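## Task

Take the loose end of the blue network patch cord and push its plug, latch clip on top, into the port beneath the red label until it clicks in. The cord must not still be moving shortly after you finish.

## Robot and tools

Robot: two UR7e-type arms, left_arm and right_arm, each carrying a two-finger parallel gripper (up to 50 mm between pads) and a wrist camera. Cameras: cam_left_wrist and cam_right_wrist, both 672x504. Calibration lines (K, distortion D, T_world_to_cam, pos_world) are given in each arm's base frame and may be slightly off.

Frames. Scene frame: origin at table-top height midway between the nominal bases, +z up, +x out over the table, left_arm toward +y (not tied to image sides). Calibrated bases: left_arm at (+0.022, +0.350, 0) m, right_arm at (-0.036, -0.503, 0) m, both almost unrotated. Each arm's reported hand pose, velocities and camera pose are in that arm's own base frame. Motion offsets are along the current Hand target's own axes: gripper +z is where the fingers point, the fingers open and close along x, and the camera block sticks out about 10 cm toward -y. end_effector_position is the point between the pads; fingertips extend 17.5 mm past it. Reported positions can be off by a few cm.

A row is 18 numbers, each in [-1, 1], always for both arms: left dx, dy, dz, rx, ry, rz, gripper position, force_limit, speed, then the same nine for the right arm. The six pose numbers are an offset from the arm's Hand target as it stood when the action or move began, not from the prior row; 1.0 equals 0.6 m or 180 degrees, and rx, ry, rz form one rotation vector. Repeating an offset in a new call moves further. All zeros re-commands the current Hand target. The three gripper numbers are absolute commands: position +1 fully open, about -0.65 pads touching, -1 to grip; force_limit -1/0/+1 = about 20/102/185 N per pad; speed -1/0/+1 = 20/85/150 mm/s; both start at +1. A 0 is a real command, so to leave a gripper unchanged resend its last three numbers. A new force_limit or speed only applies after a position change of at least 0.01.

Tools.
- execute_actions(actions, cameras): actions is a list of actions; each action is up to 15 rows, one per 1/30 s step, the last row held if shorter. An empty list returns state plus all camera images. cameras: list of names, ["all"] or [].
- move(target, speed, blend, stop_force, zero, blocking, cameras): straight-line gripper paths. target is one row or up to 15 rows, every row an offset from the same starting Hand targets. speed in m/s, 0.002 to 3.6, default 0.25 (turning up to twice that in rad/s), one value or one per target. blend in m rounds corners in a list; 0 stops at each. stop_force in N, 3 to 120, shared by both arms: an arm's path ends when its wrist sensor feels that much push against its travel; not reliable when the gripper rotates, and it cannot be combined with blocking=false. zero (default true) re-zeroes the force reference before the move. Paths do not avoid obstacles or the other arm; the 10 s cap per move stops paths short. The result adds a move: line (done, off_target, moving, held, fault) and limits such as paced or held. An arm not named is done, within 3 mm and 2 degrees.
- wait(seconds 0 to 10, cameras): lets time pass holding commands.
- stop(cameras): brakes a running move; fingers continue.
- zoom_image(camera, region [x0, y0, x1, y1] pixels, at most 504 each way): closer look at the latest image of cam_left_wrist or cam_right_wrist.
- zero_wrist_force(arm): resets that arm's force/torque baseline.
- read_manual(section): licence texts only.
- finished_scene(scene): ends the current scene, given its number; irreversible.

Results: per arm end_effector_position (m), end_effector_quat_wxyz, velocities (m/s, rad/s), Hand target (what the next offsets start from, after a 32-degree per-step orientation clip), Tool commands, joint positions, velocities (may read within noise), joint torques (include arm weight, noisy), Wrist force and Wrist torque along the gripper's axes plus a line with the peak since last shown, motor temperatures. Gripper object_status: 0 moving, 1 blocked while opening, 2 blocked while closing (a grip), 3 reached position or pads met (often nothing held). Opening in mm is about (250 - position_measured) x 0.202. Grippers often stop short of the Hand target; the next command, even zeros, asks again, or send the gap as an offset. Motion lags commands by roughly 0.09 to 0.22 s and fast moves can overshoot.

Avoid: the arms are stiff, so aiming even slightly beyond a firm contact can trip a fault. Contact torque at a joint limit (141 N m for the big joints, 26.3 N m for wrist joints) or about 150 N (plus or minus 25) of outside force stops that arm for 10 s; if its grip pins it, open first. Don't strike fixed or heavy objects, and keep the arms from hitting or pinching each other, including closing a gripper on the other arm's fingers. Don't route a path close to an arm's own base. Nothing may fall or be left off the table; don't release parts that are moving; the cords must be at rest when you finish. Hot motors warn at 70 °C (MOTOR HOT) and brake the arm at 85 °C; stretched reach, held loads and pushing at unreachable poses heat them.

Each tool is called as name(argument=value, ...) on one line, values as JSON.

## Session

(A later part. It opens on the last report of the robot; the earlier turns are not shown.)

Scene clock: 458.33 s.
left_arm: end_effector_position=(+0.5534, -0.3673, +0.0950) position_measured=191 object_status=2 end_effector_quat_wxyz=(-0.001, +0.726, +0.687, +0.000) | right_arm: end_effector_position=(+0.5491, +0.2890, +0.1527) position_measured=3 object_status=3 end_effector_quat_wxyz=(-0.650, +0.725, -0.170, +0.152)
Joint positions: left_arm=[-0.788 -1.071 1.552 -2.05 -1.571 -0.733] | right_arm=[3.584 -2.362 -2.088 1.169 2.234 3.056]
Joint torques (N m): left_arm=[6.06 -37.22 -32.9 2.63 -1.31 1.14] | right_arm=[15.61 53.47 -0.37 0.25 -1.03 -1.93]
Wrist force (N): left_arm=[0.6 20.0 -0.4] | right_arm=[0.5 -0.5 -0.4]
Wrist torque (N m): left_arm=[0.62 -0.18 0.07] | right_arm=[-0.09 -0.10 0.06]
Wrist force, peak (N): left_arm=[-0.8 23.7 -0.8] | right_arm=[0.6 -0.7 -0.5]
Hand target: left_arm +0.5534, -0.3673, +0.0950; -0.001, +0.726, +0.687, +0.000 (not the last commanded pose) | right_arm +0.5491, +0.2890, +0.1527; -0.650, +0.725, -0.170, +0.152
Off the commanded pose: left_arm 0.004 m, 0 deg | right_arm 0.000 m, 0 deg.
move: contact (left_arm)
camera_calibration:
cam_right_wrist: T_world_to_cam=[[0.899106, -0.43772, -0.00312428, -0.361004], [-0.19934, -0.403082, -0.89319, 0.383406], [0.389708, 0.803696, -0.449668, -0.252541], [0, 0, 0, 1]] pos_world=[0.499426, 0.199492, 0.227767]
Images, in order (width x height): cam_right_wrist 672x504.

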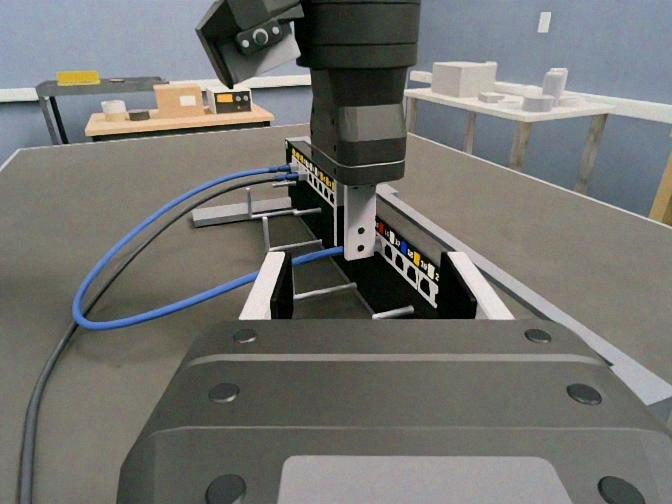

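move(target=[0,0.0017,0,0,0,0,-1,-0.7,-0.8,0,0,0,0,0,0,1,1,1], speed=0.006)

move(target=[0,0,0,0,0,0,-0.1,-0.7,-1,0,0,0,0,0,0,1,1,1])

move(target=[[0,0,-0.1,0,0,0,-0.1,-0.7,-1,0,0,0,0,0,0,1,1,1],[0,-0.15,-0.1,0,0,0,-0.1,-0.7,-1,0,0,0,0,0,0,1,1,1]], speed=0.1, cameras=["cam_right_wrist"])

zoom_image(camera="cam_right_wrist", region=[330, 190, 430, 270])

Scene clock: 463.37 s.
left_arm: end_effector_position=(+0.5543, -0.3673, +0.0950) position_measured=191 object_status=2 end_effector_quat_wxyz=(-0.001, +0.726, +0.687, +0.000) | right_arm: end_effector_position=(+0.5491, +0.2890, +0.1527) position_measured=3 object_status=3 end_effector_quat_wxyz=(-0.650, +0.725, -0.170, +0.152)
Joint positions: left_arm=[-0.787 -1.069 1.549 -2.048 -1.571 -0.732] | right_arm=[3.584 -2.362 -2.088 1.169 2.234 3.056]
Joint torques (N m): left_arm=[13.26 -39.87 -40.42 -1.31 -0.44 1.22] | right_arm=[15.79 53.63 -1.39 0.38 -1.01 -1.88]
Wrist force (N): left_arm=[0.2 -6.2 0.4] | right_arm=[0.4 -0.5 -0.2]
Wrist torque (N m): left_arm=[0.07 -0.12 -0.04] | right_arm=[-0.08 -0.09 0.06]
Wrist force, peak (N): left_arm=[0.6 20.4 -1.1] | right_arm=[0.4 -0.8 -0.4]
Hand target: left_arm +0.5544, -0.3673, +0.0950; -0.001, +0.726, +0.687, +0.000 | right_arm +0.5491, +0.2890, +0.1527; -0.650, +0.725, -0.170, +0.152
Off the commanded pose: left_arm 0.000 m, 0 deg | right_arm 0.000 m, 0 deg.
move: done

Scene clock: 463.87 s.
left_arm: end_effector_position=(+0.5544, -0.3673, +0.0950) position_measured=167 object_status=3 end_effector_quat_wxyz=(-0.001, +0.726, +0.687, +0.000) | right_arm: end_effector_position=(+0.5491, +0.2890, +0.1527) position_measured=3 object_status=3 end_effector_quat_wxyz=(-0.650, +0.725, -0.170, +0.152)
Joint positions: left_arm=[-0.787 -1.069 1.549 -2.048 -1.571 -0.732] | right_arm=[3.584 -2.362 -2.088 1.169 2.234 3.056]
Joint torques (N m): left_arm=[7.11 -40.92 -36.06 -2.33 0.45 1.47] | right_arm=[15.43 52.9 -1.34 0.31 -1.17 -1.81]
Wrist force (N): left_arm=[0.3 1.2 0.2] | right_arm=[0.5 -0.4 -0.5]
Wrist torque (N m): left_arm=[0.22 -0.07 -0.02] | right_arm=[-0.07 -0.09 0.06]
Wrist force, peak (N): left_arm=[0.0 -6.8 0.2] | right_arm=[0.6 -0.6 -0.4]
Hand target: left_arm +0.5544, -0.3673, +0.0950; -0.001, +0.726, +0.687, +0.000 | right_arm +0.5491, +0.2890, +0.1527; -0.650, +0.725, -0.170, +0.152
Off the commanded pose: left_arm 0.000 m, 0 deg | right_arm 0.000 m, 0 deg.
move: done

Scene clock: 466.20 s.
left_arm: end_effector_position=(+0.4646, -0.3624, +0.1551) position_measured=167 object_status=3 end_effector_quat_wxyz=(-0.001, +0.726, +0.687, +0.000) | right_arm: end_effector_position=(+0.5491, +0.2890, +0.1527) position_measured=3 object_status=3 end_effector_quat_wxyz=(-0.650, +0.725, -0.170, +0.152)
Joint positions: left_arm=[-0.891 -1.296 1.708 -1.981 -1.571 -0.835] | right_arm=[3.584 -2.362 -2.088 1.169 2.234 3.056]
Joint torques (N m): left_arm=[-9.1 -48.31 -8.8 -5.67 2.17 -1.42] | right_arm=[15.45 52.85 -0.76 0.24 -1.01 -1.88]
Wrist force (N): left_arm=[0.5 1.4 0.0] | right_arm=[0.5 -0.4 -0.3]
Wrist torque (N m): left_arm=[0.26 -0.10 0.08] | right_arm=[-0.06 -0.09 0.06]
Wrist force, peak (N): left_arm=[0.9 3.0 -0.5] | right_arm=[0.6 -0.7 -0.2]
Hand target: left_arm +0.4646, -0.3624, +0.1551; -0.001, +0.726, +0.687, +0.000 | right_arm +0.5491, +0.2890, +0.1527; -0.650, +0.725, -0.170, +0.152
Off the commanded pose: left_arm 0.000 m, 0 deg | right_arm 0.000 m, 0 deg.
move: done
camera_calibration:
cam_right_wrist: T_world_to_cam=[[0.899106, -0.43772, -0.00312428, -0.361004], [-0.19934, -0.403082, -0.89319, 0.383406], [0.389708, 0.803696, -0.449668, -0.252541], [0, 0, 0, 1]] pos_world=[0.499426, 0.199492, 0.227767]
Images, in order (width x height): cam_right_wrist 672x504.

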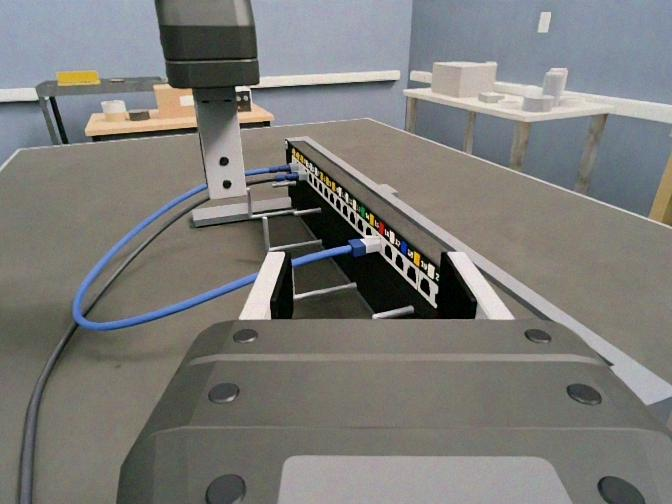

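Scaled by 5.040 from the camera's 672x504 image, which has a finer 960x720 frame.

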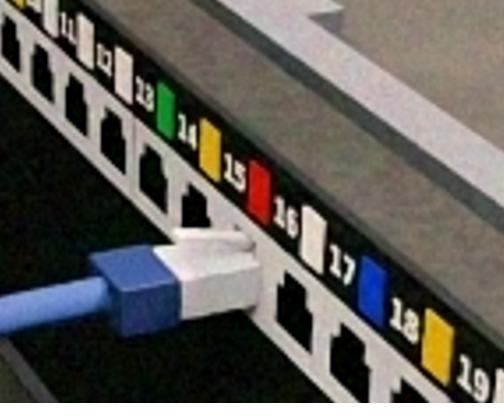

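zoom_image(camera="cam_right_wrist", region=[265, 145, 325, 193])

zoom_image(camera="cam_right_wrist", region=[340, 220, 400, 268])

Scaled by 8.400 from the camera's 672x504 image, which has a finer 960x720 frame.

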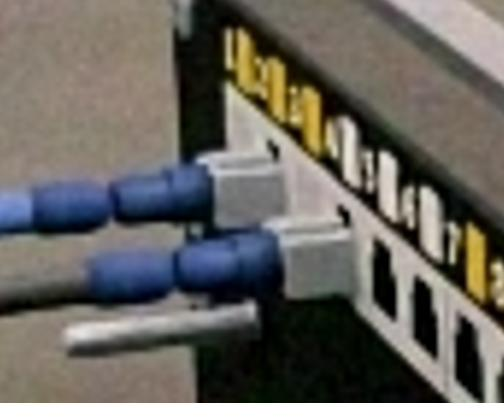

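Scaled by 8.400 from the camera's 672x504 image, which has a finer 960x720 frame.

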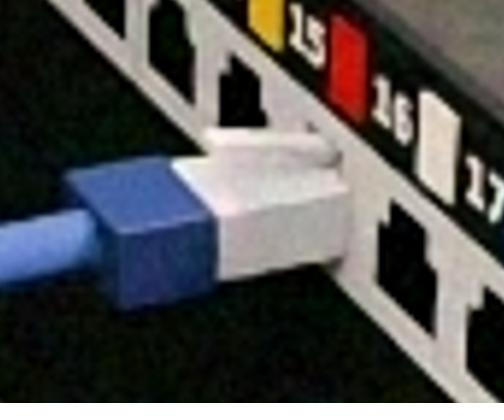

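move(target=[[0,0.15,0,0,0,0,-0.1,-0.7,-1,0,0,0,0,0,0,1,1,1],[0,0.15,0.1,0,0,0,-0.1,-0.7,-1,0,0,0,0,0,0,1,1,1]], speed=0.08)

move(target=[0,0,0,0,0,0,-1,-0.4,-1,0,0,0,0,0,0,1,1,1])

move(target=[0,0.012,0,0,0,0,-1,-0.4,-1,0,0,0,0,0,0,1,1,1], speed=0.005, stop_force=22, cameras=["cam_right_wrist"])

zoom_image(camera="cam_right_wrist", region=[340, 220, 400, 268])

Scene clock: 493.77 s.
left_arm: end_effector_position=(+0.5544, -0.3673, +0.0951) position_measured=167 object_status=3 end_effector_quat_wxyz=(-0.001, +0.726, +0.687, +0.000) | right_arm: end_effector_position=(+0.5491, +0.2890, +0.1527) position_measured=3 object_status=3 end_effector_quat_wxyz=(-0.650, +0.725, -0.170, +0.152)
Joint positions: left_arm=[-0.787 -1.07 1.549 -2.048 -1.571 -0.732] | right_arm=[3.584 -2.362 -2.088 1.169 2.234 3.056]
Joint torques (N m): left_arm=[9.76 -36.8 -12.87 -5.31 -0.7 1.63] | right_arm=[15.02 53.29 -0.7 0.4 -0.96 -1.82]
Wrist force (N): left_arm=[0.5 1.5 0.2] | right_arm=[0.4 -0.5 -0.1]
Wrist torque (N m): left_arm=[0.26 -0.10 -0.04] | right_arm=[-0.09 -0.10 0.06]
Wrist force, peak (N): left_arm=[0.2 2.5 -0.1] | right_arm=[0.6 -0.7 -0.3]
Hand target: left_arm +0.5544, -0.3673, +0.0950; -0.001, +0.726, +0.687, +0.000 | right_arm +0.5491, +0.2890, +0.1527; -0.650, +0.725, -0.170, +0.152
Off the commanded pose: left_arm 0.000 m, 0 deg | right_arm 0.000 m, 0 deg.
move: done

Scene clock: 494.30 s.
left_arm: end_effector_position=(+0.5544, -0.3673, +0.0950) position_measured=195 object_status=2 end_effector_quat_wxyz=(-0.001, +0.726, +0.687, +0.000) | right_arm: end_effector_position=(+0.5491, +0.2890, +0.1527) position_measured=3 object_status=3 end_effector_quat_wxyz=(-0.650, +0.725, -0.170, +0.152)
Joint positions: left_arm=[-0.787 -1.069 1.549 -2.048 -1.571 -0.732] | right_arm=[3.584 -2.362 -2.088 1.169 2.234 3.056]
Joint torques (N m): left_arm=[9.87 -39.01 -10.89 -5.09 0.24 1.39] | right_arm=[15.21 52.5 -1.25 0.41 -1.11 -1.84]
Wrist force (N): left_arm=[-0.8 0.8 -0.2] | right_arm=[0.5 -0.6 -0.3]
Wrist torque (N m): left_arm=[0.25 -0.11 -0.03] | right_arm=[-0.08 -0.10 0.06]
Wrist force, peak (N): left_arm=[0.6 1.7 0.1] | right_arm=[0.4 -0.8 -0.4]
Hand target: left_arm +0.5544, -0.3673, +0.0950; -0.001, +0.726, +0.687, +0.000 | right_arm +0.5491, +0.2890, +0.1527; -0.650, +0.725, -0.170, +0.152
Off the commanded pose: left_arm 0.000 m, 0 deg | right_arm 0.000 m, 0 deg.
move: done

Scene clock: 495.70 s.
left_arm: end_effector_position=(+0.5557, -0.3674, +0.0950) position_measured=195 object_status=2 end_effector_quat_wxyz=(-0.001, +0.726, +0.687, +0.000) | right_arm: end_effector_position=(+0.5491, +0.2890, +0.1527) position_measured=3 object_status=3 end_effector_quat_wxyz=(-0.650, +0.725, -0.170, +0.152)
Joint positions: left_arm=[-0.786 -1.067 1.545 -2.047 -1.571 -0.73] | right_arm=[3.584 -2.362 -2.088 1.169 2.234 3.056]
Joint torques (N m): left_arm=[-4.72 -58.14 -15.85 -7.74 6.04 -1.04] | right_arm=[15.05 52.7 -0.75 0.34 -1.12 -1.79]
Wrist force (N): left_arm=[-1.4 -20.1 -1.8] | right_arm=[0.5 -0.6 -0.3]
Wrist torque (N m): left_arm=[-0.07 -0.17 -0.03] | right_arm=[-0.09 -0.10 0.06]
Wrist force, peak (N): left_arm=[0.5 -24.6 -1.0] | right_arm=[0.6 -0.6 -0.3]
Hand target: left_arm +0.5557, -0.3674, +0.0950; -0.001, +0.726, +0.687, +0.000 (not the last commanded pose) | right_arm +0.5491, +0.2890, +0.1527; -0.650, +0.725, -0.170, +0.152
Off the commanded pose: left_arm 0.006 m, 0 deg | right_arm 0.000 m, 0 deg.
move: contact (left_arm)
camera_calibration:
cam_right_wrist: T_world_to_cam=[[0.899106, -0.43772, -0.00312428, -0.361004], [-0.19934, -0.403082, -0.89319, 0.383406], [0.389708, 0.803696, -0.449668, -0.252541], [0, 0, 0, 1]] pos_world=[0.499426, 0.199492, 0.227767]
Images, in order (width x height): cam_right_wrist 672x504.

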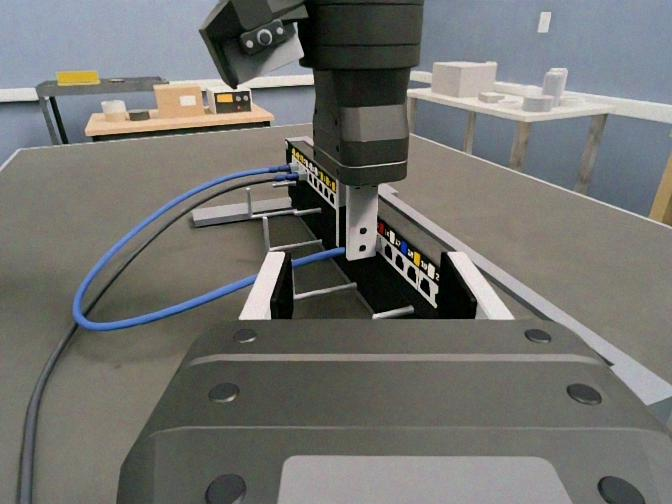

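Scaled by 8.400 from the camera's 672x504 image, which has a finer 960x720 frame.

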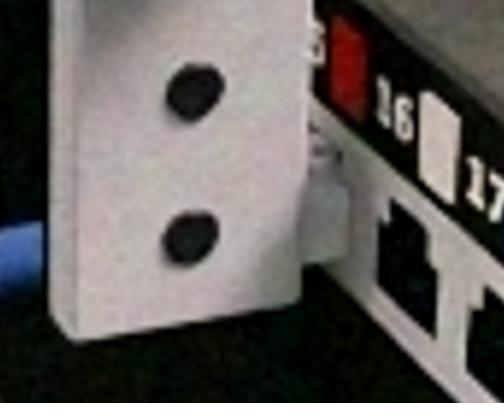

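move(target=[0,-0.0022,0,0,0,0,-1,-0.4,-1,0,0,0,0,0,0,1,1,1], speed=0.006)

move(target=[0,-0.012,0,0,0,0,-1,-0.4,-1,0,0,0,0,0,0,1,1,1], speed=0.006, stop_force=27, cameras=["cam_right_wrist"])

zoom_image(camera="cam_right_wrist", region=[340, 220, 400, 268])

Scene clock: 504.37 s.
left_arm: end_effector_position=(+0.5545, -0.3673, +0.0950) position_measured=195 object_status=2 end_effector_quat_wxyz=(-0.001, +0.726, +0.687, +0.000) | right_arm: end_effector_position=(+0.5491, +0.2890, +0.1527) position_measured=3 object_status=3 end_effector_quat_wxyz=(-0.650, +0.725, -0.170, +0.152)
Joint positions: left_arm=[-0.787 -1.069 1.549 -2.048 -1.57 -0.731] | right_arm=[3.584 -2.362 -2.088 1.169 2.234 3.056]
Joint torques (N m): left_arm=[-11.98 -57.57 -7.9 -3.84 -0.27 -1.21] | right_arm=[15.01 53.4 -1.58 0.39 -1.04 -1.85]
Wrist force (N): left_arm=[-2.1 7.8 -0.5] | right_arm=[0.5 -0.6 -0.4]
Wrist torque (N m): left_arm=[0.45 -0.13 0.13] | right_arm=[-0.09 -0.10 0.06]
Wrist force, peak (N): left_arm=[-1.3 -20.6 -0.8] | right_arm=[0.5 -0.7 -0.4]
Hand target: left_arm +0.5544, -0.3673, +0.0950; -0.001, +0.726, +0.687, +0.000 | right_arm +0.5491, +0.2890, +0.1527; -0.650, +0.725, -0.170, +0.152
Off the commanded pose: left_arm 0.000 m, 0 deg | right_arm 0.000 m, 0 deg.
move: done

Scene clock: 505.80 s.
left_arm: end_effector_position=(+0.5530, -0.3672, +0.0951) position_measured=195 object_status=2 end_effector_quat_wxyz=(-0.001, +0.726, +0.687, +0.000) | right_arm: end_effector_position=(+0.5491, +0.2890, +0.1527) position_measured=3 object_status=3 end_effector_quat_wxyz=(-0.650, +0.725, -0.170, +0.152)
Joint positions: left_arm=[-0.789 -1.072 1.553 -2.05 -1.57 -0.733] | right_arm=[3.584 -2.362 -2.088 1.169 2.234 3.056]
Joint torques (N m): left_arm=[3.39 -35.58 -28.75 4.41 -4.09 1.14] | right_arm=[14.77 53.32 -0.49 0.41 -1.12 -1.95]
Wrist force (N): left_arm=[0.2 28.1 -2.8] | right_arm=[0.4 -0.5 -0.3]
Wrist torque (N m): left_arm=[0.59 -0.18 0.07] | right_arm=[-0.08 -0.08 0.06]
Wrist force, peak (N): left_arm=[-1.9 36.5 -2.8] | right_arm=[0.5 -0.8 -0.2]
Hand target: left_arm +0.5530, -0.3672, +0.0951; -0.001, +0.726, +0.687, +0.000 (not the last commanded pose) | right_arm +0.5491, +0.2890, +0.1527; -0.650, +0.725, -0.170, +0.152
Off the commanded pose: left_arm 0.006 m, 0 deg | right_arm 0.000 m, 0 deg.
move: contact (left_arm)
camera_calibration:
cam_right_wrist: T_world_to_cam=[[0.899106, -0.43772, -0.00312428, -0.361004], [-0.19934, -0.403082, -0.89319, 0.383406], [0.389708, 0.803696, -0.449668, -0.252541], [0, 0, 0, 1]] pos_world=[0.499426, 0.199492, 0.227767]
Images, in order (width x height): cam_right_wrist 672x504.

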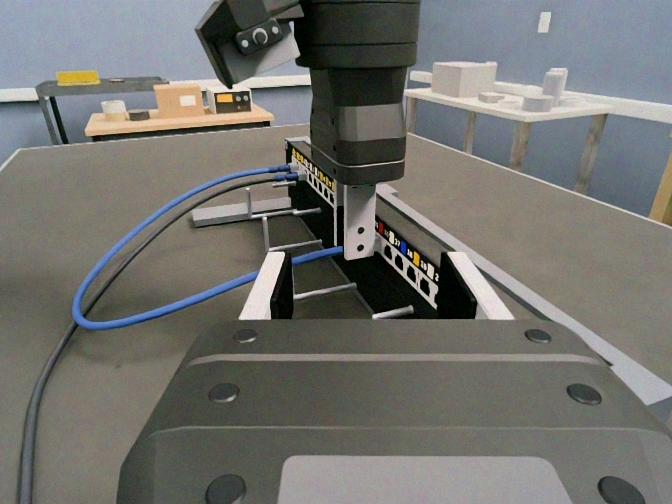

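Scaled by 8.400 from the camera's 672x504 image, which has a finer 960x720 frame.

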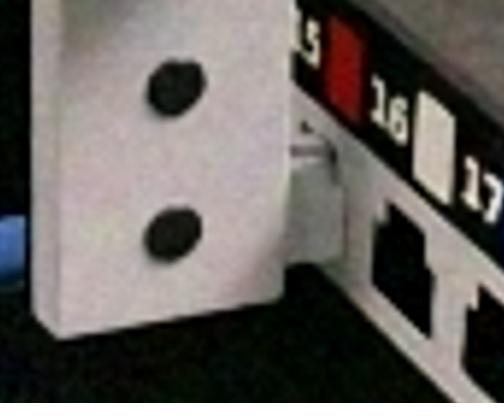

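move(target=[0,0.0022,0,0,0,0,-1,-0.4,-1,0,0,0,0,0,0,1,1,1], speed=0.006)

move(target=[0,0,0,0,0,0,-0.1,-0.4,-1,0,0,0,0,0,0,1,1,1])

move(target=[[0,0,-0.1,0,0,0,-0.1,-0.4,-1,0,0,0,0,0,0,1,1,1],[0,-0.15,-0.1,0,0,0,-0.1,-0.4,-1,0,0,0,0,0,0,1,1,1]], speed=0.1, cameras=["cam_right_wrist"])

Scene clock: 510.47 s.
left_arm: end_effector_position=(+0.5542, -0.3673, +0.0950) position_measured=195 object_status=2 end_effector_quat_wxyz=(-0.001, +0.726, +0.687, +0.000) | right_arm: end_effector_position=(+0.5491, +0.2890, +0.1527) position_measured=3 object_status=3 end_effector_quat_wxyz=(-0.650, +0.725, -0.170, +0.152)
Joint positions: left_arm=[-0.787 -1.07 1.549 -2.049 -1.571 -0.732] | right_arm=[3.584 -2.362 -2.088 1.169 2.234 3.056]
Joint torques (N m): left_arm=[11.84 -37.86 -38.5 -0.43 -0.99 1.36] | right_arm=[14.92 52.99 -1.44 0.68 -0.97 -1.79]
Wrist force (N): left_arm=[0.9 -0.8 -0.6] | right_arm=[0.4 -0.3 -0.2]
Wrist torque (N m): left_arm=[0.24 -0.13 -0.07] | right_arm=[-0.06 -0.09 0.06]
Wrist force, peak (N): left_arm=[0.2 28.4 -3.2] | right_arm=[0.5 -0.6 -0.4]
Hand target: left_arm +0.5543, -0.3673, +0.0951; -0.001, +0.726, +0.687, +0.000 | right_arm +0.5491, +0.2890, +0.1527; -0.650, +0.725, -0.170, +0.152
Off the commanded pose: left_arm 0.000 m, 0 deg | right_arm 0.000 m, 0 deg.
move: done

Scene clock: 511.00 s.
left_arm: end_effector_position=(+0.5543, -0.3673, +0.0951) position_measured=167 object_status=3 end_effector_quat_wxyz=(-0.001, +0.726, +0.687, +0.000) | right_arm: end_effector_position=(+0.5491, +0.2890, +0.1527) position_measured=3 object_status=3 end_effector_quat_wxyz=(-0.650, +0.725, -0.170, +0.152)
Joint positions: left_arm=[-0.787 -1.07 1.549 -2.049 -1.57 -0.732] | right_arm=[3.584 -2.362 -2.088 1.169 2.234 3.056]
Joint torques (N m): left_arm=[9.85 -39.7 -37.53 -2.52 1.81 1.36] | right_arm=[15.47 52.21 -0.96 0.67 -1.01 -1.94]
Wrist force (N): left_arm=[0.7 1.1 0.0] | right_arm=[0.4 -0.6 -0.1]
Wrist torque (N m): left_arm=[0.21 -0.13 -0.04] | right_arm=[-0.09 -0.08 0.06]
Wrist force, peak (N): left_arm=[0.6 -2.5 0.1] | right_arm=[0.6 -0.6 -0.4]
Hand target: left_arm +0.5543, -0.3673, +0.0951; -0.001, +0.726, +0.687, +0.000 | right_arm +0.5491, +0.2890, +0.1527; -0.650, +0.725, -0.170, +0.152
Off the commanded pose: left_arm 0.000 m, 0 deg | right_arm 0.000 m, 0 deg.
move: done

Scene clock: 513.33 s.
left_arm: end_effector_position=(+0.4645, -0.3624, +0.1552) position_measured=167 object_status=3 end_effector_quat_wxyz=(-0.001, +0.726, +0.687, +0.000) | right_arm: end_effector_position=(+0.5491, +0.2890, +0.1527) position_measured=3 object_status=3 end_effector_quat_wxyz=(-0.650, +0.725, -0.170, +0.152)
Joint positions: left_arm=[-0.891 -1.296 1.708 -1.982 -1.571 -0.835] | right_arm=[3.584 -2.362 -2.088 1.169 2.234 3.056]
Joint torques (N m): left_arm=[-10.13 -48.46 -10.58 -5.13 1.96 -1.06] | right_arm=[15.4 52.52 -0.81 0.73 -1.12 -1.73]
Wrist force (N): left_arm=[0.9 0.8 0.0] | right_arm=[0.5 -0.6 -0.4]
Wrist torque (N m): left_arm=[0.15 -0.16 0.08] | right_arm=[-0.09 -0.10 0.06]
Wrist force, peak (N): left_arm=[1.1 2.8 -0.3] | right_arm=[0.6 -0.7 -0.2]
Hand target: left_arm +0.4645, -0.3624, +0.1552; -0.001, +0.726, +0.687, +0.000 | right_arm +0.5491, +0.2890, +0.1527; -0.650, +0.725, -0.170, +0.152
Off the commanded pose: left_arm 0.000 m, 0 deg | right_arm 0.000 m, 0 deg.
move: done
camera_calibration:
cam_right_wrist: T_world_to_cam=[[0.899106, -0.43772, -0.00312428, -0.361004], [-0.19934, -0.403082, -0.89319, 0.383406], [0.389708, 0.803696, -0.449668, -0.252541], [0, 0, 0, 1]] pos_world=[0.499426, 0.199492, 0.227767]
Images, in order (width x height): cam_right_wrist 672x504.

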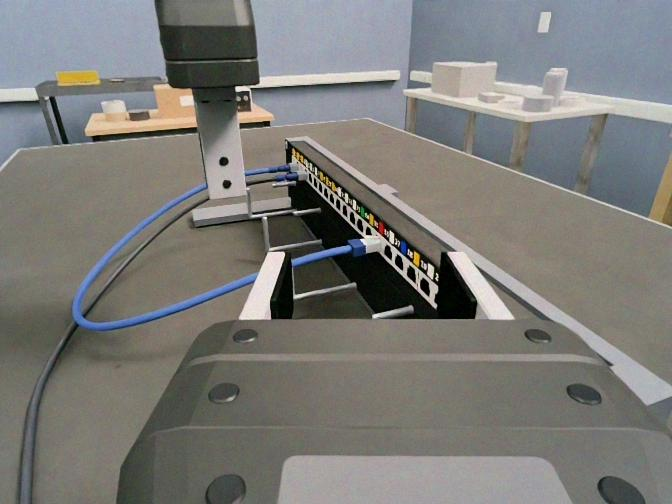

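wait(seconds=1.5)

finished_scene(scene=1)

Scene clock: 518.17 s.
left_arm: end_effector_position=(+0.4645, -0.3624, +0.1552) position_measured=167 object_status=3 end_effector_quat_wxyz=(-0.001, +0.726, +0.687, +0.000) | right_arm: end_effector_position=(+0.5491, +0.2890, +0.1527) position_measured=3 object_status=3 end_effector_quat_wxyz=(-0.650, +0.725, -0.170, +0.152)
Joint positions: left_arm=[-0.891 -1.296 1.709 -1.982 -1.571 -0.835] | right_arm=[3.584 -2.362 -2.088 1.169 2.234 3.056]
Joint torques (N m): left_arm=[-11.28 -47.95 -11.89 -5.22 2.4 -1.35] | right_arm=[15.37 52.19 -1.36 0.67 -1.01 -1.69]
Wrist force (N): left_arm=[0.7 0.8 0.3] | right_arm=[0.3 -0.5 -0.3]
Wrist torque (N m): left_arm=[0.16 -0.13 0.09] | right_arm=[-0.07 -0.07 0.06]
Wrist force, peak (N): left_arm=[0.9 1.3 0.3] | right_arm=[0.6 -0.8 -0.3]
Hand target: left_arm +0.4645, -0.3624, +0.1552; -0.001, +0.726, +0.687, +0.000 | right_arm +0.5491, +0.2890, +0.1527; -0.650, +0.725, -0.170, +0.152
Tool commands: left_gripper/position=-0.1 left_gripper/force_limit=-0.4 left_gripper/speed=-1.0 right_gripper/position=+1.0 right_gripper/force_limit=+1.0 right_gripper/speed=+1.0
Off the commanded pose: left_arm 0.000 m, 0 deg | right_arm 0.000 m, 0 deg.
wait: 1.50 s; at rest from the start

The scene is finished: the task was done.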